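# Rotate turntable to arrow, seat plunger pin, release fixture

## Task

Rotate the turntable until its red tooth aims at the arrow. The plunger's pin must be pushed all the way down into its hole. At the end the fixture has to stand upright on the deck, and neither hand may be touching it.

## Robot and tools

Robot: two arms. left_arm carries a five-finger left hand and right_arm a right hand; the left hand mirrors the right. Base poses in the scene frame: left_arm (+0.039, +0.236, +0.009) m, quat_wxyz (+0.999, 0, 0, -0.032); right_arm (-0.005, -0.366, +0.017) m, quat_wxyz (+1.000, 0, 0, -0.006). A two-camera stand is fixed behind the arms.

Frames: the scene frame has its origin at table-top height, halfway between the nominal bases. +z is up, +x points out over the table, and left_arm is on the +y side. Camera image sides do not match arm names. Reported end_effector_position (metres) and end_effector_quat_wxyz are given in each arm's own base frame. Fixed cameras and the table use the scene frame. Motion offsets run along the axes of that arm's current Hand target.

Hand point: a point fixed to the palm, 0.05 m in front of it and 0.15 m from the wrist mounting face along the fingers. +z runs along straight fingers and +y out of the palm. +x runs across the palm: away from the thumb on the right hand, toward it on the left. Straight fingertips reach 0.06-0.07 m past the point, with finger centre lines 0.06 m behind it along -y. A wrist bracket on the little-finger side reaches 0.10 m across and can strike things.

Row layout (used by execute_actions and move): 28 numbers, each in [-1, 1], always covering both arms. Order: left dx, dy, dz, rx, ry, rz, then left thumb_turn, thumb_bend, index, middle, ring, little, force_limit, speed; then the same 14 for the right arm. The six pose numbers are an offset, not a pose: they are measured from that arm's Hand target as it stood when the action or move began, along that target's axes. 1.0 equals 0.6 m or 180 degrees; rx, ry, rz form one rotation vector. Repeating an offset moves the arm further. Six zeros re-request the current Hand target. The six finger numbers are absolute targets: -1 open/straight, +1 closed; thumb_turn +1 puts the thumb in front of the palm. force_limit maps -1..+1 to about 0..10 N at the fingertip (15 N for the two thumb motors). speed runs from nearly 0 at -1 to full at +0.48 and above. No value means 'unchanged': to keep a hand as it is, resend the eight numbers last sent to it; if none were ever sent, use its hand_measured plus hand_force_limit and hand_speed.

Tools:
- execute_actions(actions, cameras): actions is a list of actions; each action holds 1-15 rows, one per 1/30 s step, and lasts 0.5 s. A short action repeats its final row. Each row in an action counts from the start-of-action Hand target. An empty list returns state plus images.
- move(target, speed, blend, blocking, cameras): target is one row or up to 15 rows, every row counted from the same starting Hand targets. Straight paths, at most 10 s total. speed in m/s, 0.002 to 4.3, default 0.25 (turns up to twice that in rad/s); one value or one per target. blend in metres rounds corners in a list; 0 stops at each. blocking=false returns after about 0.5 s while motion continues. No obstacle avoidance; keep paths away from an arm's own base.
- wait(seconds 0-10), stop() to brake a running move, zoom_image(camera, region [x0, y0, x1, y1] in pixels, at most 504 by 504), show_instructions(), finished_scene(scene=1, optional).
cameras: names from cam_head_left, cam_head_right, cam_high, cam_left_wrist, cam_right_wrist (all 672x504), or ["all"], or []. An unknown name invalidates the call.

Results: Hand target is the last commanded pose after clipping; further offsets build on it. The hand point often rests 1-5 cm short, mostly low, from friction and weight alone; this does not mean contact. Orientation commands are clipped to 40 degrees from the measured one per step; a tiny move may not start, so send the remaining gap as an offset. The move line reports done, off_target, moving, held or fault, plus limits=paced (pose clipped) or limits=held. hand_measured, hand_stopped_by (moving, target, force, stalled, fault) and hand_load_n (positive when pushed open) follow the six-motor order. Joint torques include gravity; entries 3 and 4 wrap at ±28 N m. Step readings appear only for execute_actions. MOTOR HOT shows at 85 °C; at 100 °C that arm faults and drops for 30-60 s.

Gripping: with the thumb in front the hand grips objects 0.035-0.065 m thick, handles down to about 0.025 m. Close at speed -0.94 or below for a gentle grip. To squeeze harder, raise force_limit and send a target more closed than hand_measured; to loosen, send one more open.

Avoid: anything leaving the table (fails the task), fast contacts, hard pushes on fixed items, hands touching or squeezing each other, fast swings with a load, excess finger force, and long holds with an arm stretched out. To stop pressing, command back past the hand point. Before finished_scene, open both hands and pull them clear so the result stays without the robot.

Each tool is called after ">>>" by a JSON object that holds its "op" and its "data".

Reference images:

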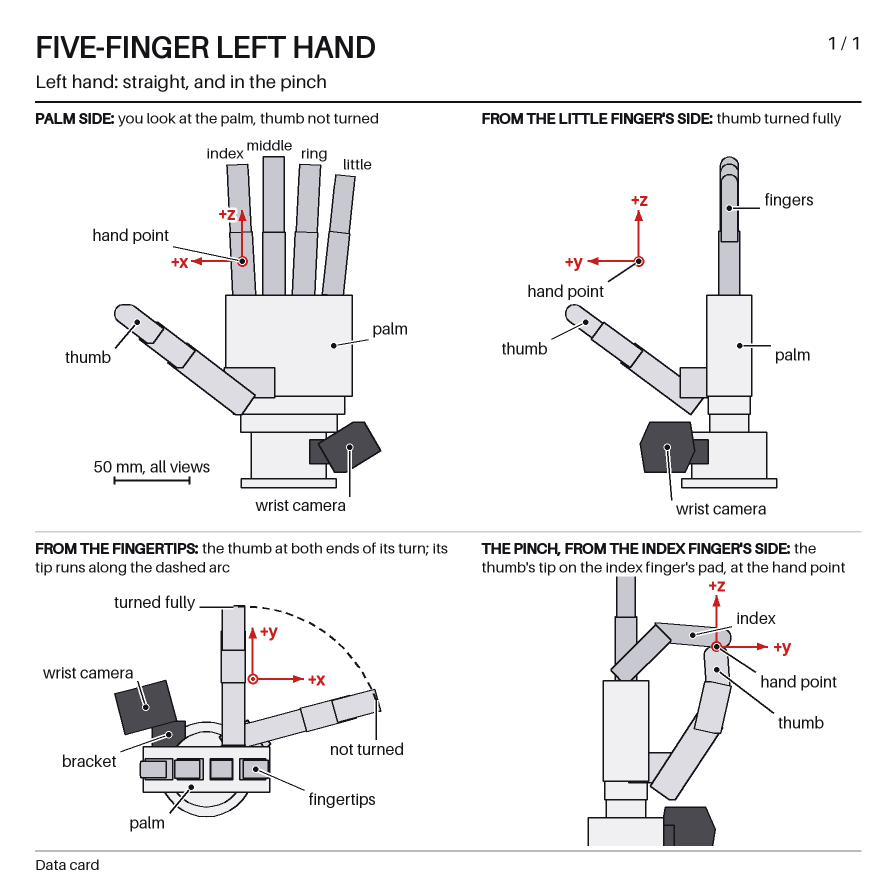

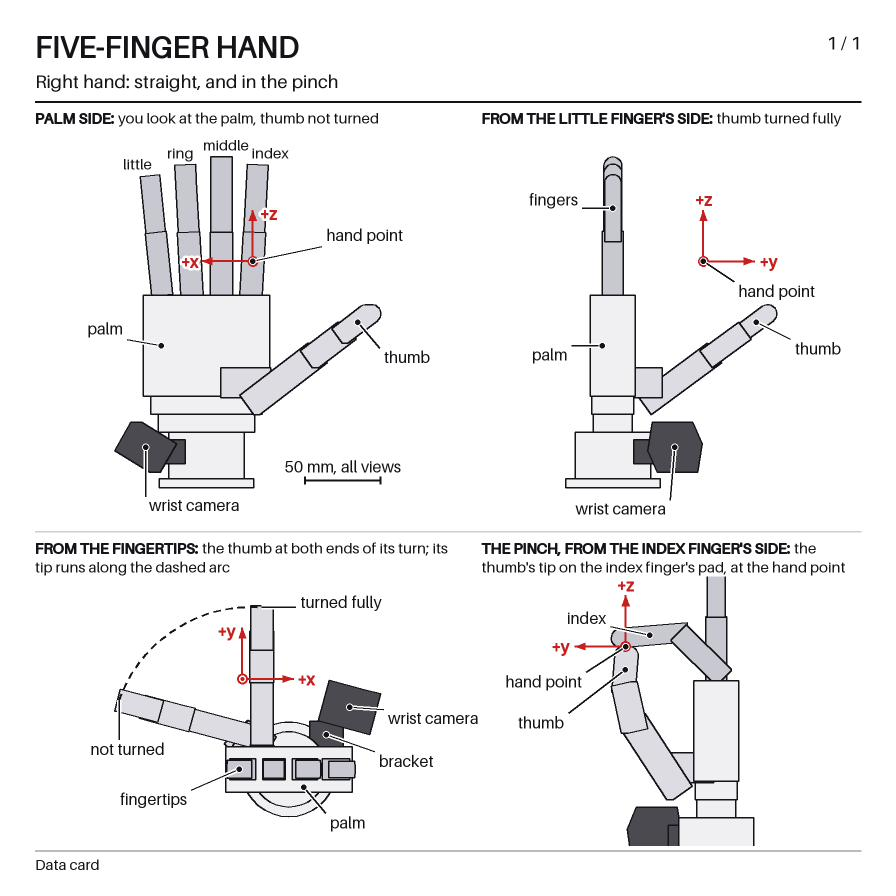

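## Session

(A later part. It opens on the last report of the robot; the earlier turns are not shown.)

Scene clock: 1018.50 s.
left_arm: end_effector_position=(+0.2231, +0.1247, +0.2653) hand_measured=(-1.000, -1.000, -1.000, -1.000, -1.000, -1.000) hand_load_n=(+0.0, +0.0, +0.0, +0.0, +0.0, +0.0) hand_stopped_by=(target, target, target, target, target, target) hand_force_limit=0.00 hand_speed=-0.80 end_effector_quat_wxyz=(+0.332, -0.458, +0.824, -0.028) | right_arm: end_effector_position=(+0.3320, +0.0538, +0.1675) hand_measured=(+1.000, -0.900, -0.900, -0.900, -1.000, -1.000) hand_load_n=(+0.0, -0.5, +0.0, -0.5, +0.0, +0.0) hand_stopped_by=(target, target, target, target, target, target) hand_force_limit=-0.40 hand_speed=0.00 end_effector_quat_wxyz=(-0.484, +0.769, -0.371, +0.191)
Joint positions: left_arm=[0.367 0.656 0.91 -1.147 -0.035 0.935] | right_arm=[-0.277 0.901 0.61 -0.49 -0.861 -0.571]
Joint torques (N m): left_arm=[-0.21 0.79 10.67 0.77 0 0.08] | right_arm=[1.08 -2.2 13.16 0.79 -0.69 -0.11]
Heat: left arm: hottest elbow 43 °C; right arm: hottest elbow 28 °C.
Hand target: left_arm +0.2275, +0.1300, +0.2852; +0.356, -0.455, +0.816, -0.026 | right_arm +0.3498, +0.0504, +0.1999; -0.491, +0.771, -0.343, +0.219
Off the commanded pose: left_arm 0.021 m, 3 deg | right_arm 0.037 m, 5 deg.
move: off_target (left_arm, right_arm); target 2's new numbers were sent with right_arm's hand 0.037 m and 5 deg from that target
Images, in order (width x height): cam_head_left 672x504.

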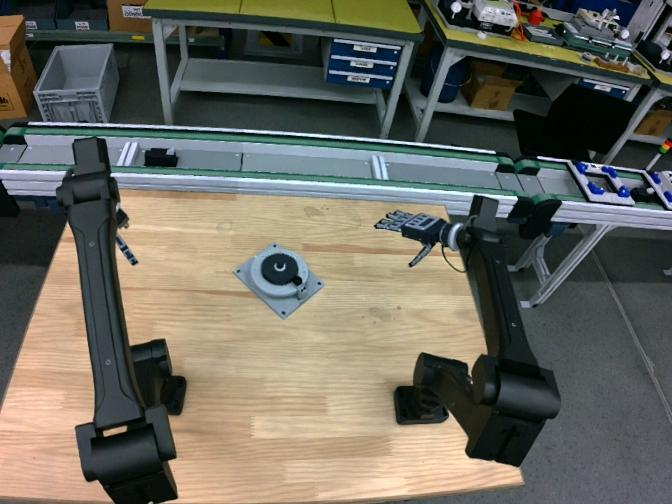

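>>> {"op": "move", "data": {"target": [[0.618,-0.372,-0.044,0.2407,0.214,-0.0574,-1,-1,-1,-1,-1,-1,0,-0.8,0,0,0,0,0,0,1,-0.9,-0.9,-0.9,-1,-1,-0.4,0],[0.618,-0.372,-0.044,0.2407,0.214,-0.0574,1,-0.4,-0.2,-0.2,-1,-1,-0.4,0,0,0,0,0,0,0,1,-0.9,-0.9,-0.9,-1,-1,-0.4,0]], "speed": 0.25, "cameras": ["cam_head_left","cam_head_right","cam_high","cam_left_wrist"]}}

>>> {"op": "zoom_image", "data": {"camera": "cam_head_left", "region": [230, 210, 370, 320]}}

>>> {"op": "zoom_image", "data": {"camera": "cam_left_wrist", "region": [150, 100, 500, 400]}}

Scene clock: 1030.43 s.
left_arm: end_effector_position=(+0.2450, -0.2874, +0.1731) hand_measured=(+1.000, -0.400, -0.200, -0.200, -1.000, -1.000) hand_load_n=(+0.0, +0.0, +0.0, +0.0, +0.0, +0.0) hand_stopped_by=(target, target, target, target, target, target) hand_force_limit=-0.40 hand_speed=0.00 end_effector_quat_wxyz=(+0.203, -0.327, +0.787, -0.482) | right_arm: end_effector_position=(+0.3320, +0.0538, +0.1675) hand_measured=(+1.000, -0.900, -0.900, -0.900, -1.000, -1.000) hand_load_n=(+0.0, +0.0, +0.0, -0.5, +0.0, +0.0) hand_stopped_by=(target, target, target, target, target, target) hand_force_limit=-0.40 hand_speed=0.00 end_effector_quat_wxyz=(-0.484, +0.769, -0.371, +0.191)
Joint positions: left_arm=[-0.785 0.758 0.516 -0.227 -0.006 0.002] | right_arm=[-0.277 0.901 0.61 -0.49 -0.861 -0.571]
Joint torques (N m): left_arm=[-0.62 -0.79 8.43 1.94 -0.06 -0.06] | right_arm=[1.08 -2.2 13.16 0.79 -0.69 -0.11]
Heat: left arm: hottest elbow 43 °C; right arm: hottest elbow 30 °C.
Hand target: left_arm +0.2500, -0.2900, +0.1800; +0.210, -0.329, +0.776, -0.495 | right_arm +0.3498, +0.0504, +0.1999; -0.491, +0.771, -0.343, +0.219
Off the commanded pose: left_arm 0.009 m, 2 deg | right_arm 0.037 m, 5 deg.
move: off_target (right_arm)
Images, in order (width x height): cam_head_left 672x504, cam_head_right 672x504, cam_high 672x504, cam_left_wrist 672x504.

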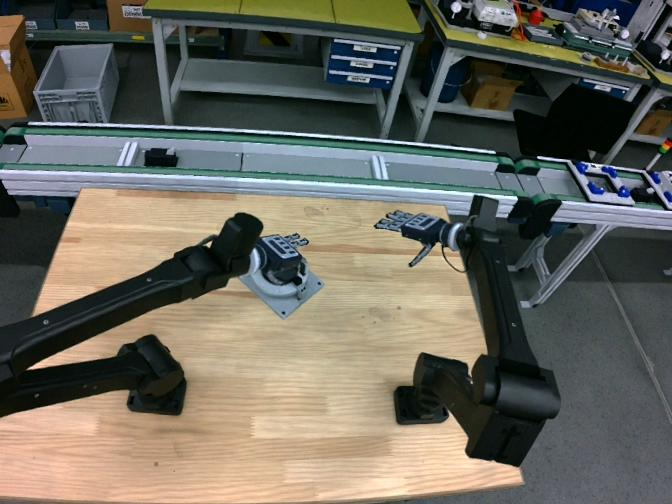

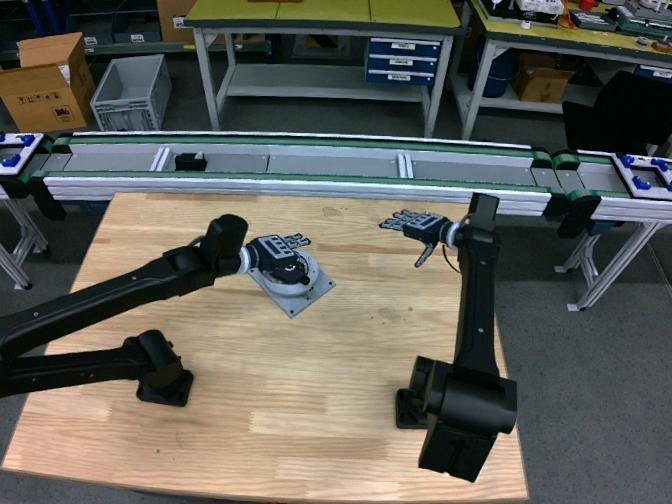

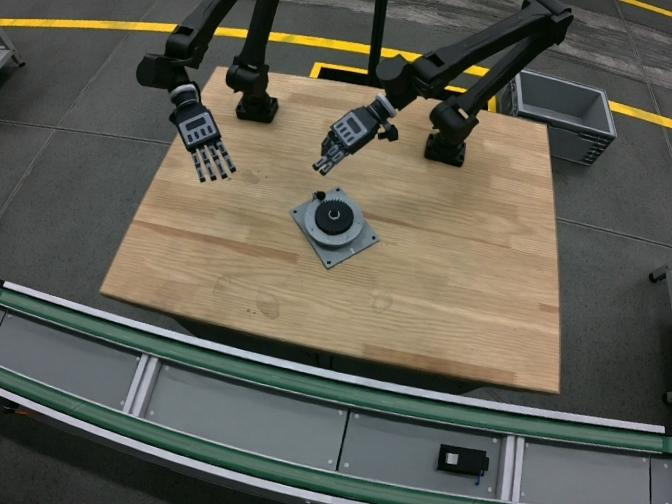

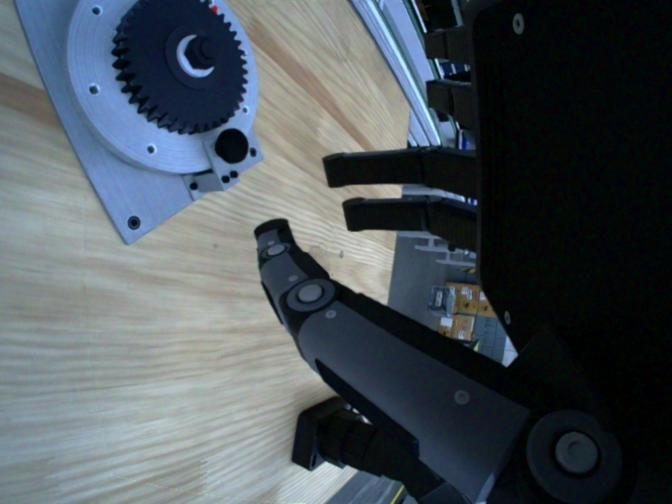

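Scaled by 3.600 from the camera's 672x504 image, which has a finer 960x720 frame.

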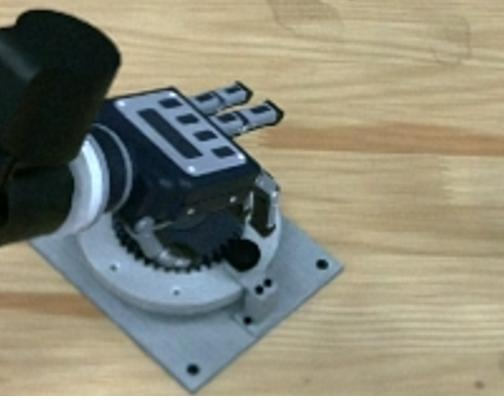

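Scaled by 1.440 from the camera's 672x504 image, which has a finer 960x720 frame.

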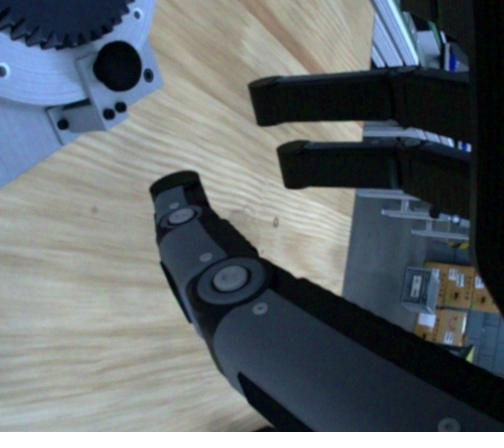

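>>> {"op": "move", "data": {"target": [-0.0313,0.0497,0.1305,0,0,0,1,-0.4,-0.2,-0.2,-1,-1,-0.4,0,0,0,0,0,0,0,1,-0.9,-0.9,-0.9,-1,-1,-0.4,0], "speed": 0.15, "cameras": ["cam_head_left","cam_head_right","cam_high","cam_left_wrist"]}}

>>> {"op": "zoom_image", "data": {"camera": "cam_head_left", "region": [230, 210, 370, 320]}}

>>> {"op": "zoom_image", "data": {"camera": "cam_high", "region": [290, 150, 370, 230]}}

>>> {"op": "zoom_image", "data": {"camera": "cam_left_wrist", "region": [150, 100, 450, 350]}}

Scene clock: 1072.73 s.
left_arm: end_effector_position=(+0.2963, -0.3158, +0.1088) hand_measured=(+1.000, -0.400, -0.200, -0.200, -1.000, -1.000) hand_load_n=(+0.0, +0.0, +0.0, +0.0, +0.5, +0.0) hand_stopped_by=(target, target, target, target, target, target) hand_force_limit=-0.40 hand_speed=0.00 end_effector_quat_wxyz=(+0.198, -0.340, +0.784, -0.480) | right_arm: end_effector_position=(+0.3320, +0.0538, +0.1675) hand_measured=(+1.000, -0.900, -0.900, -0.900, -1.000, -1.000) hand_load_n=(+0.0, +0.0, +0.0, +0.0, +0.0, +0.0) hand_stopped_by=(target, target, target, target, target, target) hand_force_limit=-0.40 hand_speed=0.00 end_effector_quat_wxyz=(-0.484, +0.769, -0.371, +0.191)
Joint positions: left_arm=[-0.729 1.082 0.496 0.107 0.037 0.002] | right_arm=[-0.277 0.901 0.61 -0.49 -0.861 -0.571]
Joint torques (N m): left_arm=[0.26 -4.07 7.75 1.94 0.14 0.19] | right_arm=[1.14 -2.14 13.15 0.79 -0.69 -0.11]
Heat: left arm: hottest elbow 42 °C; right arm: hottest elbow 33 °C.
Hand target: left_arm +0.3051, -0.3171, +0.1200; +0.210, -0.329, +0.776, -0.495 | right_arm +0.3498, +0.0504, +0.1999; -0.491, +0.771, -0.343, +0.219
Off the commanded pose: left_arm 0.014 m, 3 deg | right_arm 0.037 m, 5 deg.
move: off_target (left_arm, right_arm)
Images, in order (width x height): cam_head_left 672x504, cam_head_right 672x504, cam_high 672x504, cam_left_wrist 672x504.

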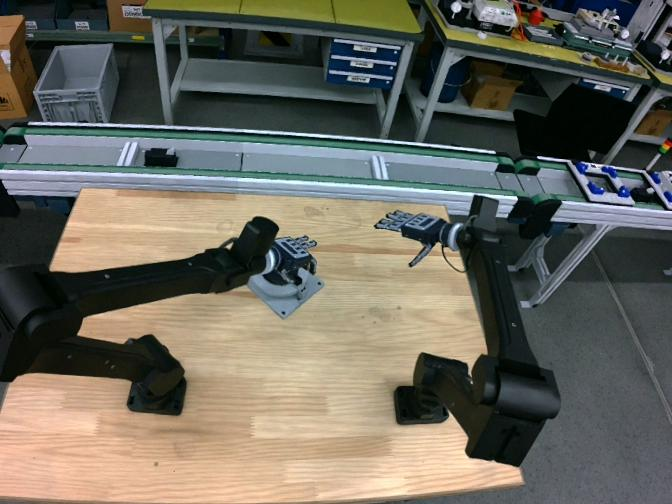

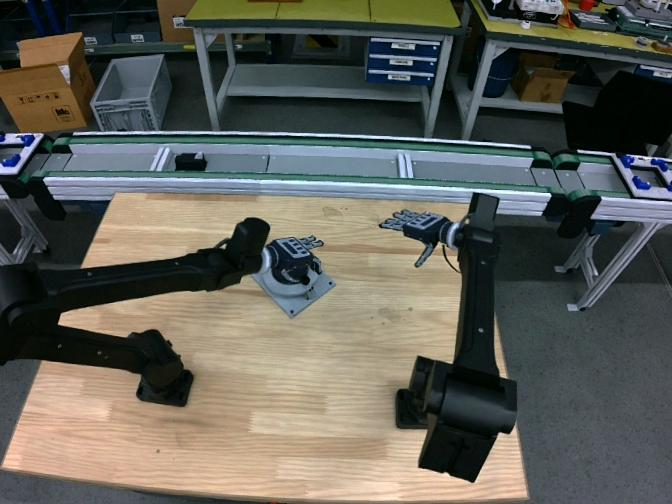

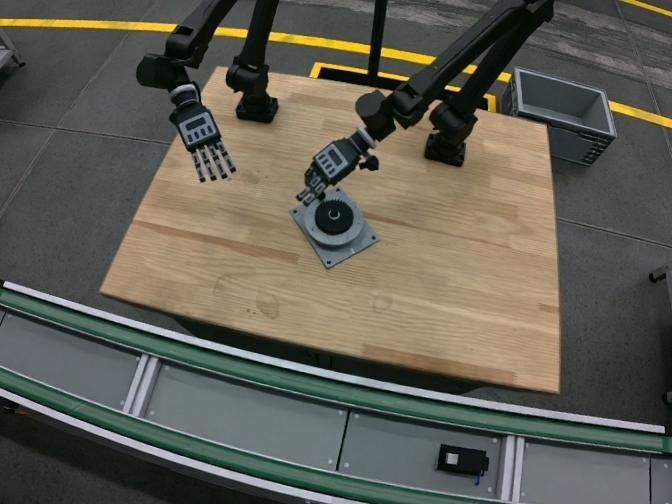

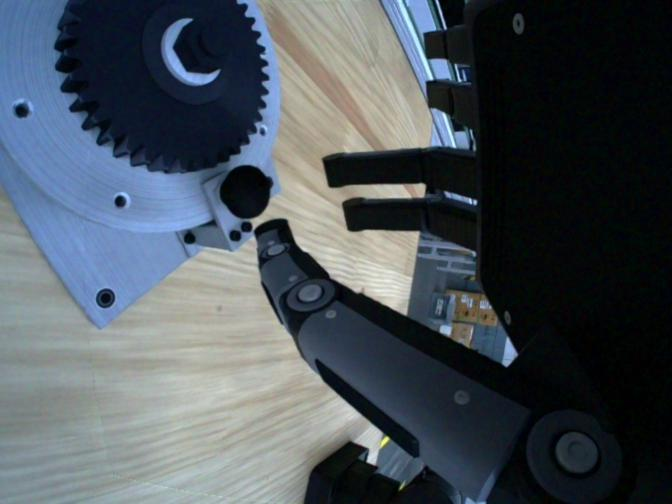

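Scaled by 3.600 from the camera's 672x504 image, which has a finer 960x720 frame.

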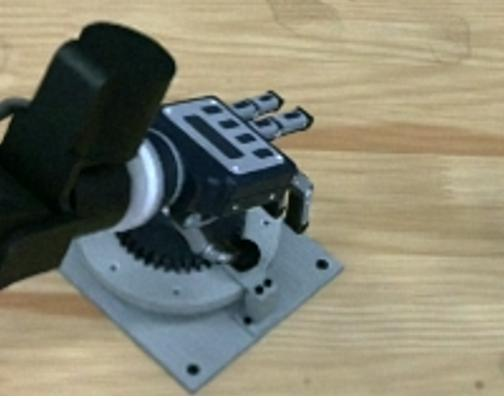

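Scaled by 6.300 from the camera's 672x504 image, which has a finer 960x720 frame.

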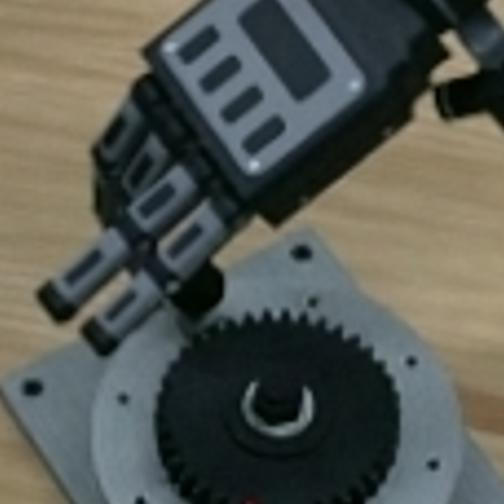

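Scaled by 1.680 from the camera's 672x504 image, which has a finer 960x720 frame.

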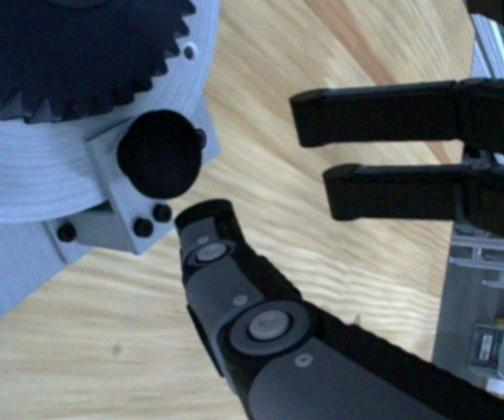

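>>> {"op": "move", "data": {"target": [-0.0115,0.0085,0.0363,0,0,0,1,-0.4,-0.2,-0.2,-1,-1,-0.4,0,0,0,0,0,0,0,1,-0.9,-0.9,-0.9,-1,-1,-0.4,0], "speed": 0.08, "cameras": ["cam_head_left","cam_head_right","cam_high","cam_left_wrist"]}}

>>> {"op": "zoom_image", "data": {"camera": "cam_head_left", "region": [260, 220, 360, 300]}}

>>> {"op": "zoom_image", "data": {"camera": "cam_high", "region": [290, 150, 370, 230]}}

>>> {"op": "zoom_image", "data": {"camera": "cam_left_wrist", "region": [150, 100, 450, 350]}}

Scene clock: 1154.63 s.
left_arm: end_effector_position=(+0.3104, -0.3159, +0.0896) hand_measured=(+1.000, -0.400, -0.200, -0.200, -1.000, -1.000) hand_load_n=(+0.0, +0.0, +0.0, +0.0, +0.0, +0.0) hand_stopped_by=(target, target, target, target, target, target) hand_force_limit=-0.40 hand_speed=0.00 end_effector_quat_wxyz=(+0.198, -0.345, +0.785, -0.475) | right_arm: end_effector_position=(+0.3320, +0.0538, +0.1675) hand_measured=(+1.000, -0.900, -0.900, -0.900, -1.000, -1.000) hand_load_n=(+0.0, +0.0, +0.0, +0.0, +0.0, +0.0) hand_stopped_by=(target, target, target, target, target, target) hand_force_limit=-0.40 hand_speed=0.00 end_effector_quat_wxyz=(-0.484, +0.769, -0.371, +0.191)
Joint positions: left_arm=[-0.701 1.165 0.496 0.18 0.054 0.009] | right_arm=[-0.277 0.901 0.61 -0.49 -0.861 -0.571]
Joint torques (N m): left_arm=[0.67 -4.19 8.66 1.95 0.16 0.21] | right_arm=[1.03 -2.2 13.16 0.79 -0.69 -0.1]
Heat: left arm: hottest elbow 41 °C; right arm: hottest elbow 37 °C.
Hand target: left_arm +0.3226, -0.3243, +0.1062; +0.210, -0.329, +0.776, -0.495 | right_arm +0.3498, +0.0504, +0.1999; -0.491, +0.771, -0.343, +0.219
Off the commanded pose: left_arm 0.022 m, 3 deg | right_arm 0.037 m, 5 deg.
move: off_target (left_arm, right_arm)
Images, in order (width x height): cam_head_left 672x504, cam_head_right 672x504, cam_high 672x504, cam_left_wrist 672x504.

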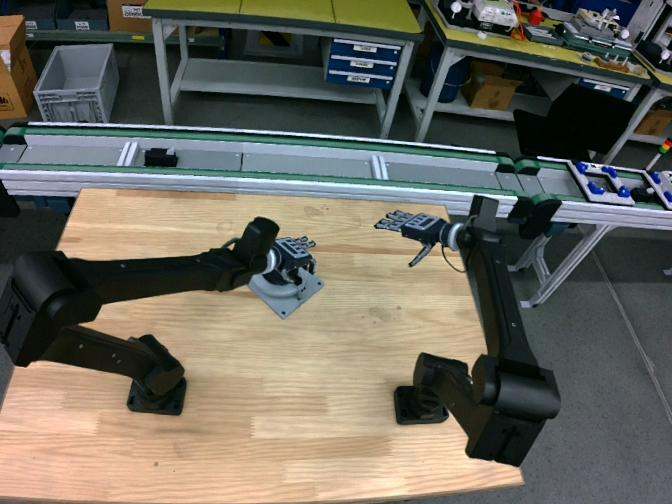

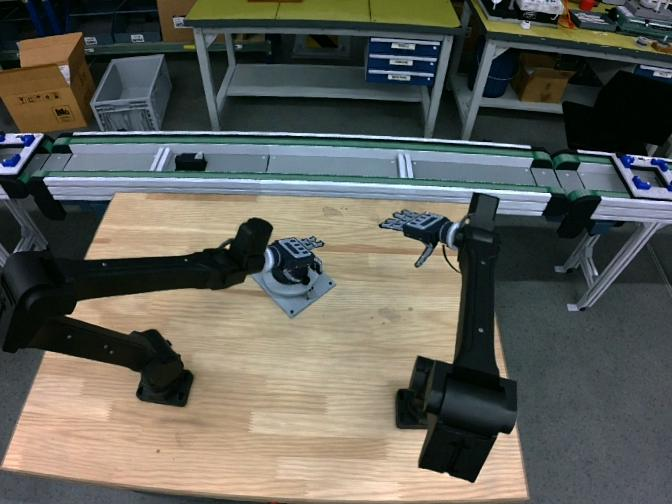

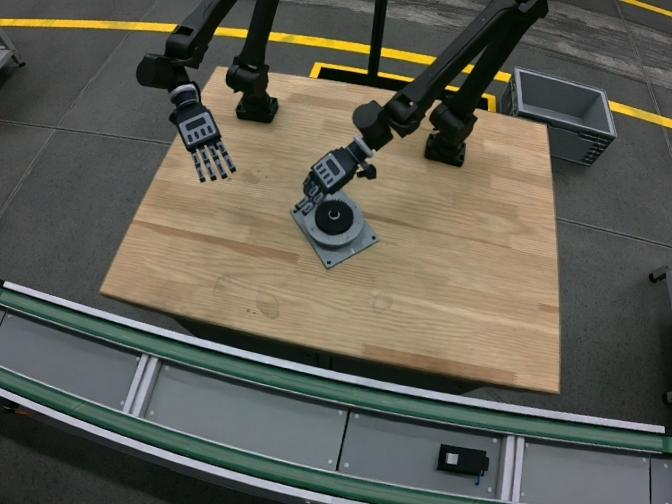

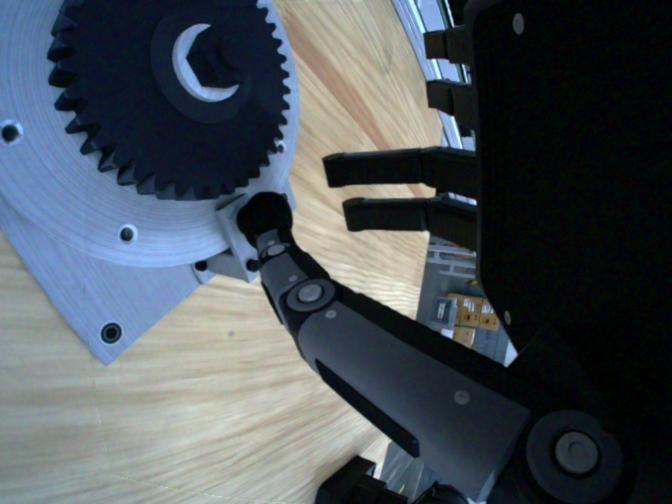

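Scaled by 5.040 from the camera's 672x504 image, which has a finer 960x720 frame.

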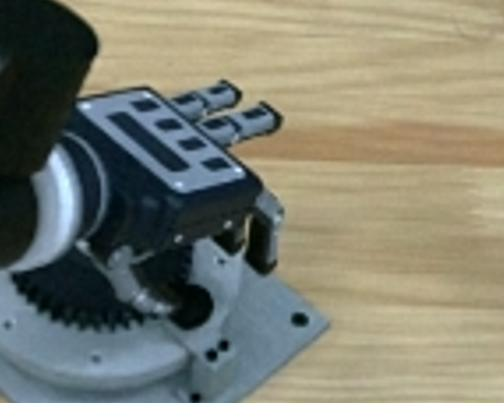

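Scaled by 6.300 from the camera's 672x504 image, which has a finer 960x720 frame.

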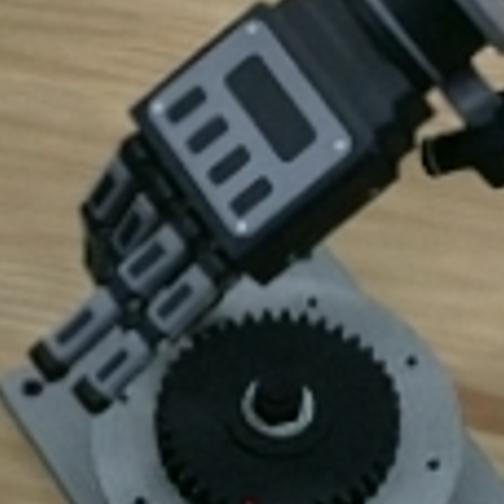

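Scaled by 1.680 from the camera's 672x504 image, which has a finer 960x720 frame.

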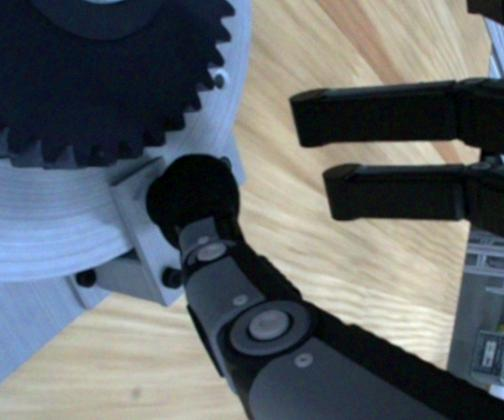

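>>> {"op": "zoom_image", "data": {"camera": "cam_head_right", "region": [270, 230, 340, 290]}}

>>> {"op": "zoom_image", "data": {"camera": "cam_head_left", "region": [260, 230, 330, 290]}}

Scaled by 7.200 from the camera's 672x504 image, which has a finer 960x720 frame.

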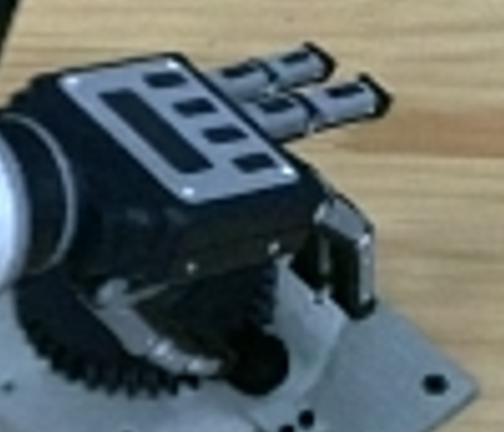

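Scaled by 7.200 from the camera's 672x504 image, which has a finer 960x720 frame.

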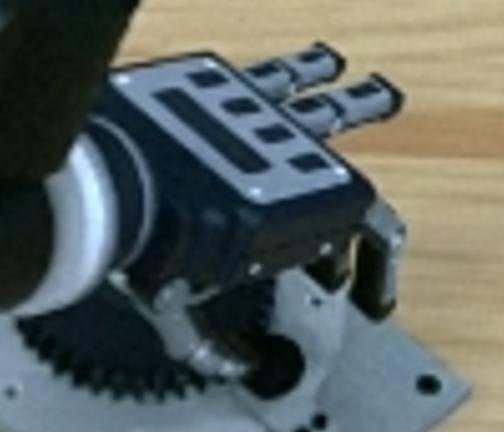

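>>> {"op": "move", "data": {"target": [0,0.0155,0.007,0,0,0,1,-0.6,-0.25,-0.25,-1,-1,-0.4,0,0,0,0,0,0,0,1,-0.9,-0.9,-0.9,-1,-1,-0.4,0], "speed": 0.05, "cameras": ["cam_head_left","cam_head_right","cam_high","cam_left_wrist"]}}

>>> {"op": "zoom_image", "data": {"camera": "cam_head_right", "region": [270, 230, 340, 290]}}

>>> {"op": "zoom_image", "data": {"camera": "cam_head_left", "region": [260, 230, 330, 290]}}

>>> {"op": "zoom_image", "data": {"camera": "cam_left_wrist", "region": [200, 130, 400, 280]}}

Scene clock: 1264.13 s.
left_arm: end_effector_position=(+0.3116, -0.3236, +0.0892) hand_measured=(+1.000, -0.600, -0.250, -0.250, -1.000, -1.000) hand_load_n=(+0.0, +0.0, +0.0, +0.0, +0.0, -0.5) hand_stopped_by=(target, target, target, target, target, target) hand_force_limit=-0.40 hand_speed=0.00 end_effector_quat_wxyz=(+0.198, -0.338, +0.782, -0.484) | right_arm: end_effector_position=(+0.3320, +0.0538, +0.1675) hand_measured=(+1.000, -0.900, -0.900, -0.900, -1.000, -1.000) hand_load_n=(+0.0, +0.0, +0.0, +0.5, +0.0, +0.0) hand_stopped_by=(target, target, target, target, target, target) hand_force_limit=-0.40 hand_speed=0.00 end_effector_quat_wxyz=(-0.484, +0.769, -0.371, +0.191)
Joint positions: left_arm=[-0.712 1.186 0.496 0.221 0.056 0.009] | right_arm=[-0.277 0.901 0.61 -0.49 -0.861 -0.571]
Joint torques (N m): left_arm=[0.56 -4.01 7.43 1.95 0.15 0.21] | right_arm=[1.03 -2.2 13.15 0.79 -0.69 -0.1]
Heat: left arm: hottest elbow 42 °C; right arm: hottest elbow 39 °C.
Hand target: left_arm +0.3225, -0.3242, +0.0960; +0.210, -0.329, +0.776, -0.495 | right_arm +0.3498, +0.0504, +0.1999; -0.491, +0.771, -0.343, +0.219
Off the commanded pose: left_arm 0.013 m, 2 deg | right_arm 0.037 m, 5 deg.
move: off_target (left_arm, right_arm)
Images, in order (width x height): cam_head_left 672x504, cam_head_right 672x504, cam_high 672x504, cam_left_wrist 672x504.

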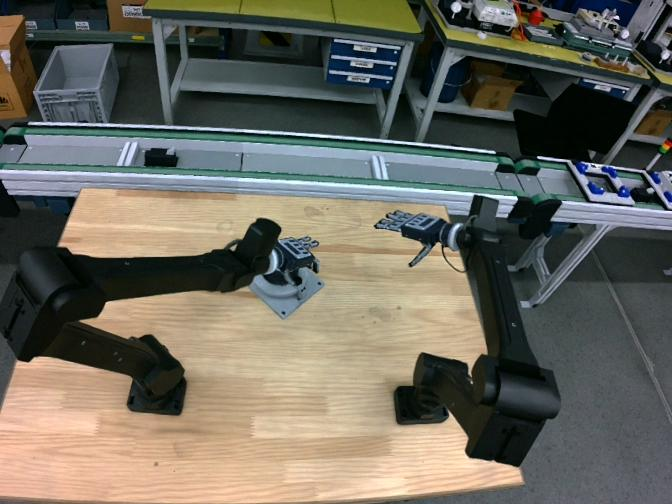

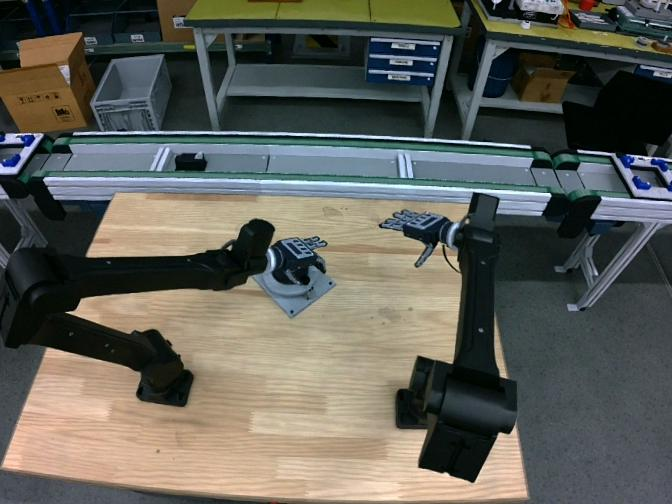

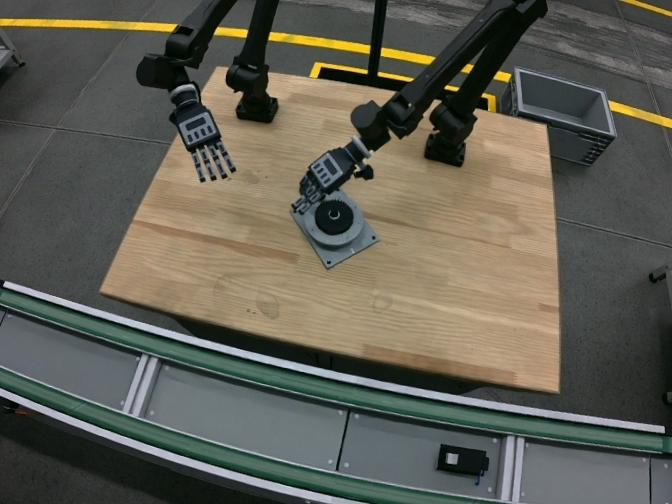

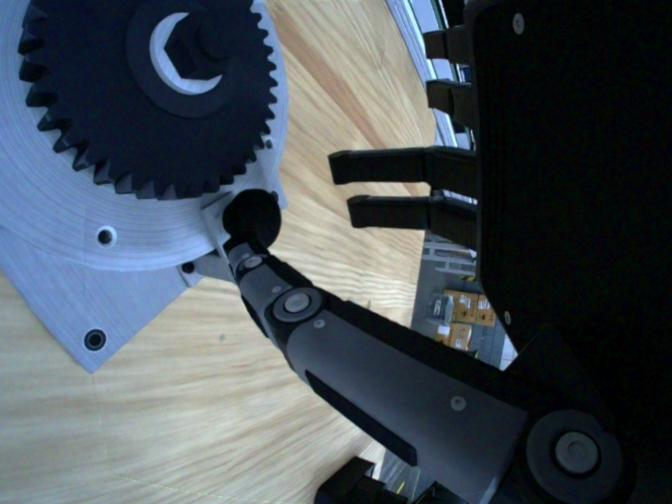

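Scaled by 7.200 from the camera's 672x504 image, which has a finer 960x720 frame.

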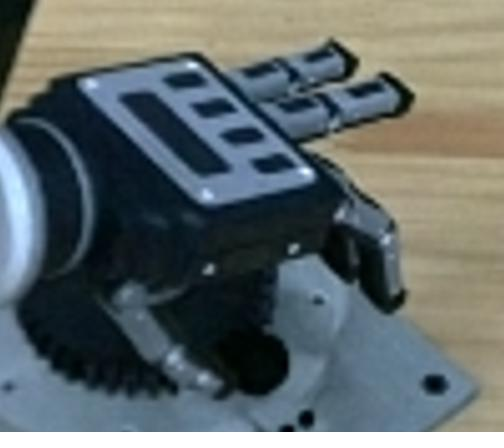

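Scaled by 7.200 from the camera's 672x504 image, which has a finer 960x720 frame.

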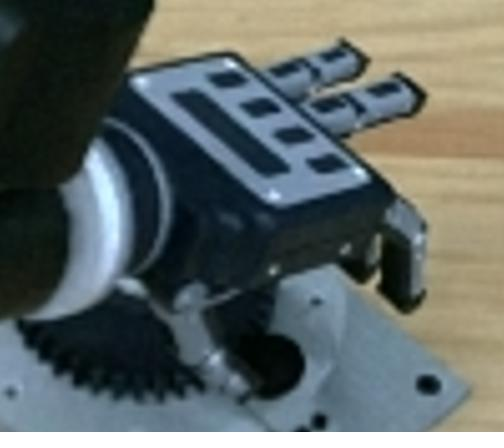

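Scaled by 2.520 from the camera's 672x504 image, which has a finer 960x720 frame.

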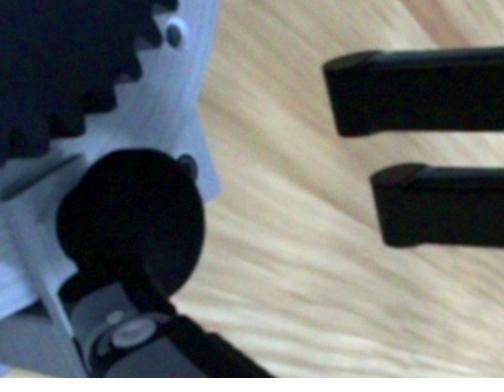

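>>> {"op": "move", "data": {"target": [-0.008,0.031,-0.007,0,0,0,1,-0.6,-0.25,-0.25,-1,-1,-0.4,0,0,0,0,0,0,0,1,-0.9,-0.9,-0.9,-1,-1,-0.4,0], "speed": 0.05, "cameras": ["cam_head_left","cam_head_right","cam_high","cam_left_wrist"]}}

>>> {"op": "zoom_image", "data": {"camera": "cam_head_left", "region": [260, 230, 330, 290]}}

>>> {"op": "zoom_image", "data": {"camera": "cam_left_wrist", "region": [200, 130, 400, 280]}}

Scene clock: 1291.00 s.
left_arm: end_effector_position=(+0.3121, -0.3125, +0.0795) hand_measured=(+1.000, -0.600, -0.250, -0.250, -1.000, -1.000) hand_load_n=(+0.0, +0.0, +0.0, +0.0, +0.0, +0.0) hand_stopped_by=(target, target, target, target, target, target) hand_force_limit=-0.40 hand_speed=0.00 end_effector_quat_wxyz=(+0.202, -0.340, +0.778, -0.488) | right_arm: end_effector_position=(+0.3320, +0.0538, +0.1675) hand_measured=(+1.000, -0.900, -0.900, -0.900, -1.000, -1.000) hand_load_n=(+0.0, +0.0, +0.0, +0.0, +0.0, +0.0) hand_stopped_by=(target, target, target, target, target, target) hand_force_limit=-0.40 hand_speed=0.00 end_effector_quat_wxyz=(-0.484, +0.769, -0.371, +0.191)
Joint positions: left_arm=[-0.686 1.191 0.457 0.275 0.072 0.016] | right_arm=[-0.277 0.901 0.61 -0.49 -0.861 -0.571]
Joint torques (N m): left_arm=[0.56 -3.72 6.61 1.95 0.17 0.22] | right_arm=[1.08 -2.14 13.15 0.79 -0.69 -0.1]
Heat: left arm: hottest elbow 41 °C; right arm: hottest elbow 40 °C.
Hand target: left_arm +0.3175, -0.3127, +0.0809; +0.210, -0.329, +0.776, -0.495 | right_arm +0.3498, +0.0504, +0.1999; -0.491, +0.771, -0.343, +0.219
Off the commanded pose: left_arm 0.006 m, 2 deg | right_arm 0.037 m, 5 deg.
move: off_target (right_arm)
Images, in order (width x height): cam_head_left 672x504, cam_head_right 672x504, cam_high 672x504, cam_left_wrist 672x504.

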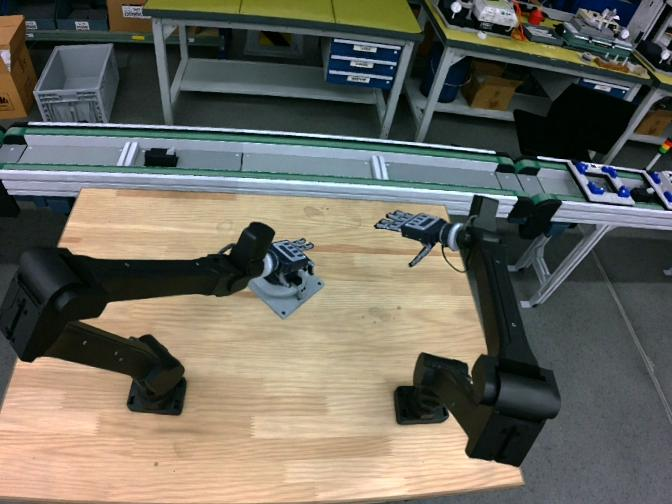

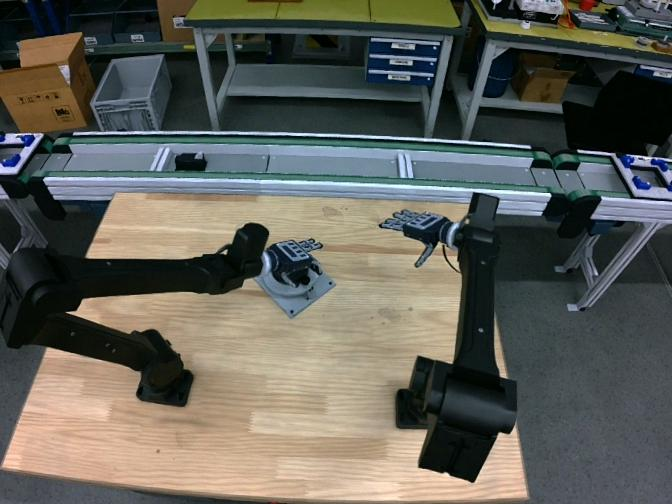

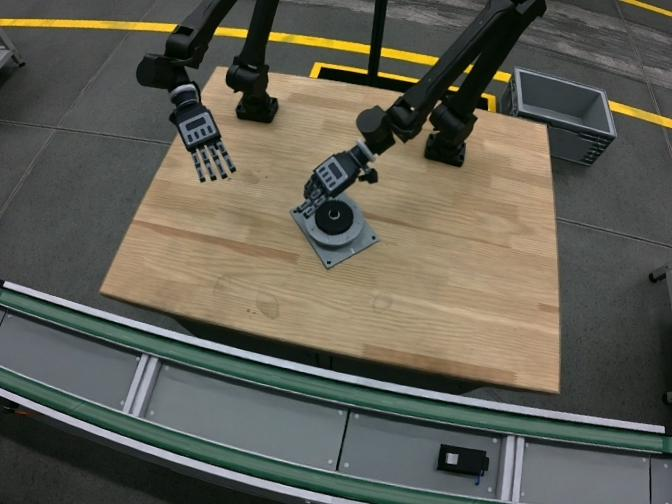

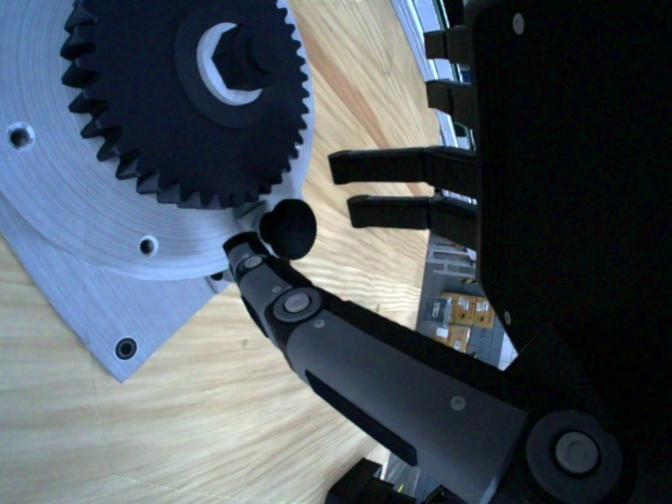

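Scaled by 7.200 from the camera's 672x504 image, which has a finer 960x720 frame.

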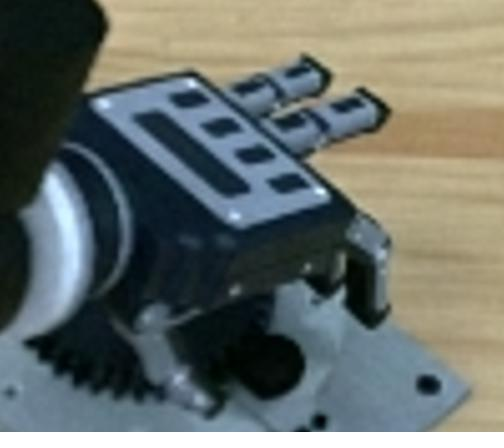

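Scaled by 2.520 from the camera's 672x504 image, which has a finer 960x720 frame.

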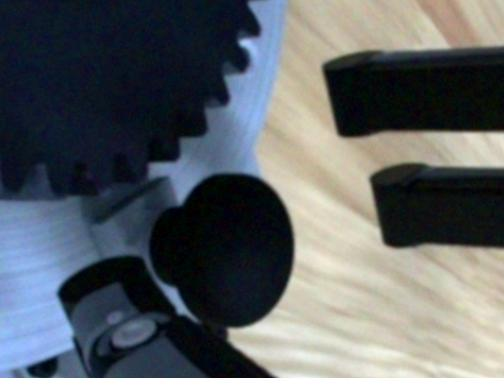

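>>> {"op": "move", "data": {"target": [[0.0,0.01,0.0042,0,0,0,1,-0.6,-0.25,-0.25,-1,-1,-0.4,0,0,0,0,0,0,0,1,-0.9,-0.9,-0.9,-1,-1,-0.4,0],[0.0,0.01,0.0042,0,0,0,1,0.3,0.4,0.4,-1,-1,-0.3,-0.88,0,0,0,0,0,0,1,-0.9,-0.9,-0.9,-1,-1,-0.4,0]], "speed": 0.05, "cameras": ["cam_head_left","cam_head_right","cam_high","cam_left_wrist"]}}

>>> {"op": "zoom_image", "data": {"camera": "cam_head_left", "region": [260, 230, 330, 290]}}

>>> {"op": "zoom_image", "data": {"camera": "cam_left_wrist", "region": [200, 130, 400, 280]}}

Scene clock: 1321.97 s.
left_arm: end_effector_position=(+0.3180, -0.3109, +0.0766) hand_measured=(+1.000, -0.302, +0.384, +0.304, -1.000, -1.000) hand_load_n=(-0.5, +6.0, +3.5, +5.5, +0.0, +0.0) hand_stopped_by=(target, force, force, force, target, target) hand_force_limit=-0.30 hand_speed=-0.88 end_effector_quat_wxyz=(+0.209, -0.341, +0.772, -0.494) | right_arm: end_effector_position=(+0.3320, +0.0538, +0.1675) hand_measured=(+1.000, -0.900, -0.900, -0.900, -1.000, -1.000) hand_load_n=(+0.0, +0.0, +0.0, +0.0, +0.0, +0.0) hand_stopped_by=(target, target, target, target, target, target) hand_force_limit=-0.40 hand_speed=0.00 end_effector_quat_wxyz=(-0.484, +0.769, -0.371, +0.191)
Joint positions: left_arm=[-0.675 1.211 0.448 0.322 0.072 0.019] | right_arm=[-0.277 0.901 0.61 -0.49 -0.861 -0.571]
Joint torques (N m): left_arm=[0.15 -3.96 6.37 1.28 0.16 0.2] | right_arm=[1.08 -2.2 13.15 0.79 -0.69 -0.1]
Heat: left arm: hottest elbow 40 °C; right arm: hottest elbow 40 °C.
Hand target: left_arm +0.3173, -0.3125, +0.0744; +0.210, -0.329, +0.776, -0.495 | right_arm +0.3498, +0.0504, +0.1999; -0.491, +0.771, -0.343, +0.219
Off the commanded pose: left_arm 0.003 m, 1 deg | right_arm 0.037 m, 5 deg.
move: off_target (right_arm)
Images, in order (width x height): cam_head_left 672x504, cam_head_right 672x504, cam_high 672x504, cam_left_wrist 672x504.

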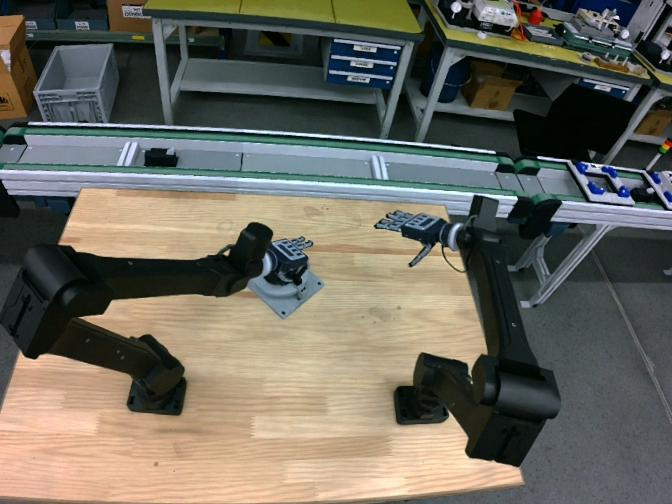

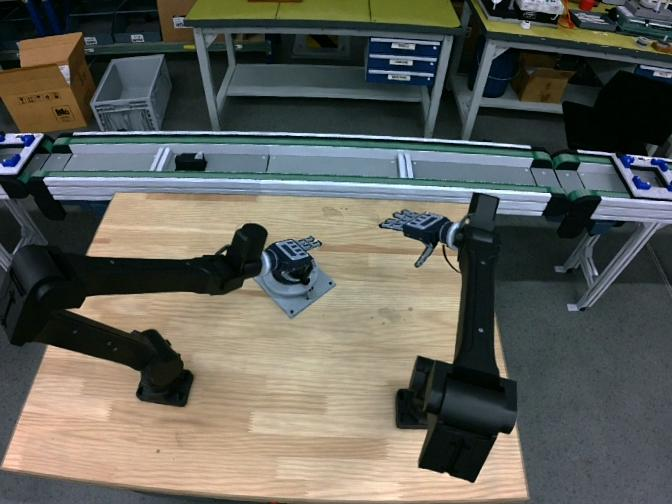

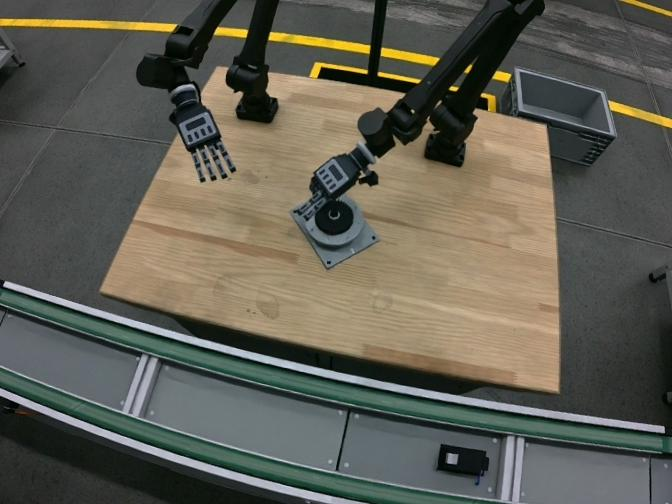

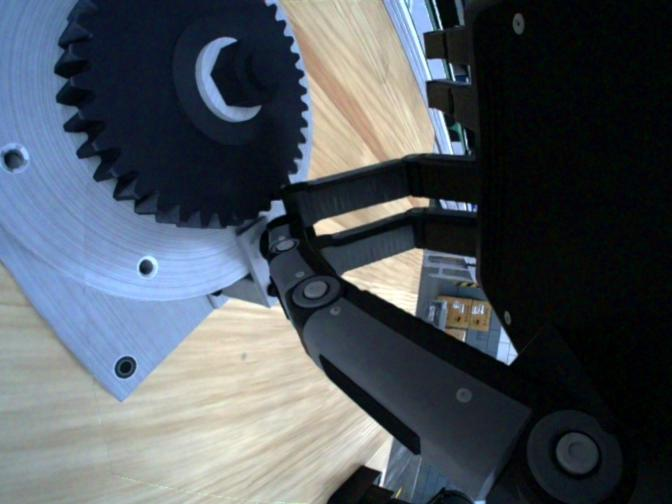

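Scaled by 7.200 from the camera's 672x504 image, which has a finer 960x720 frame.

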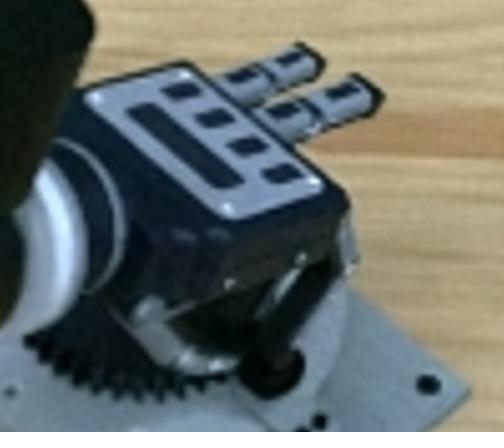

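Scaled by 2.520 from the camera's 672x504 image, which has a finer 960x720 frame.

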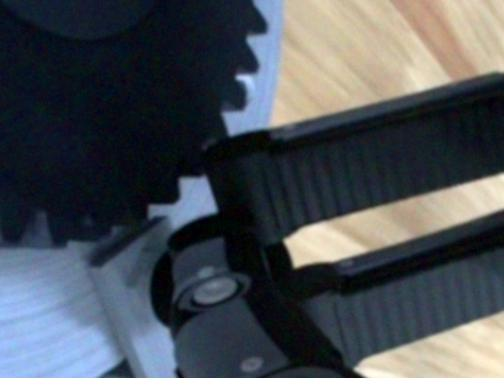

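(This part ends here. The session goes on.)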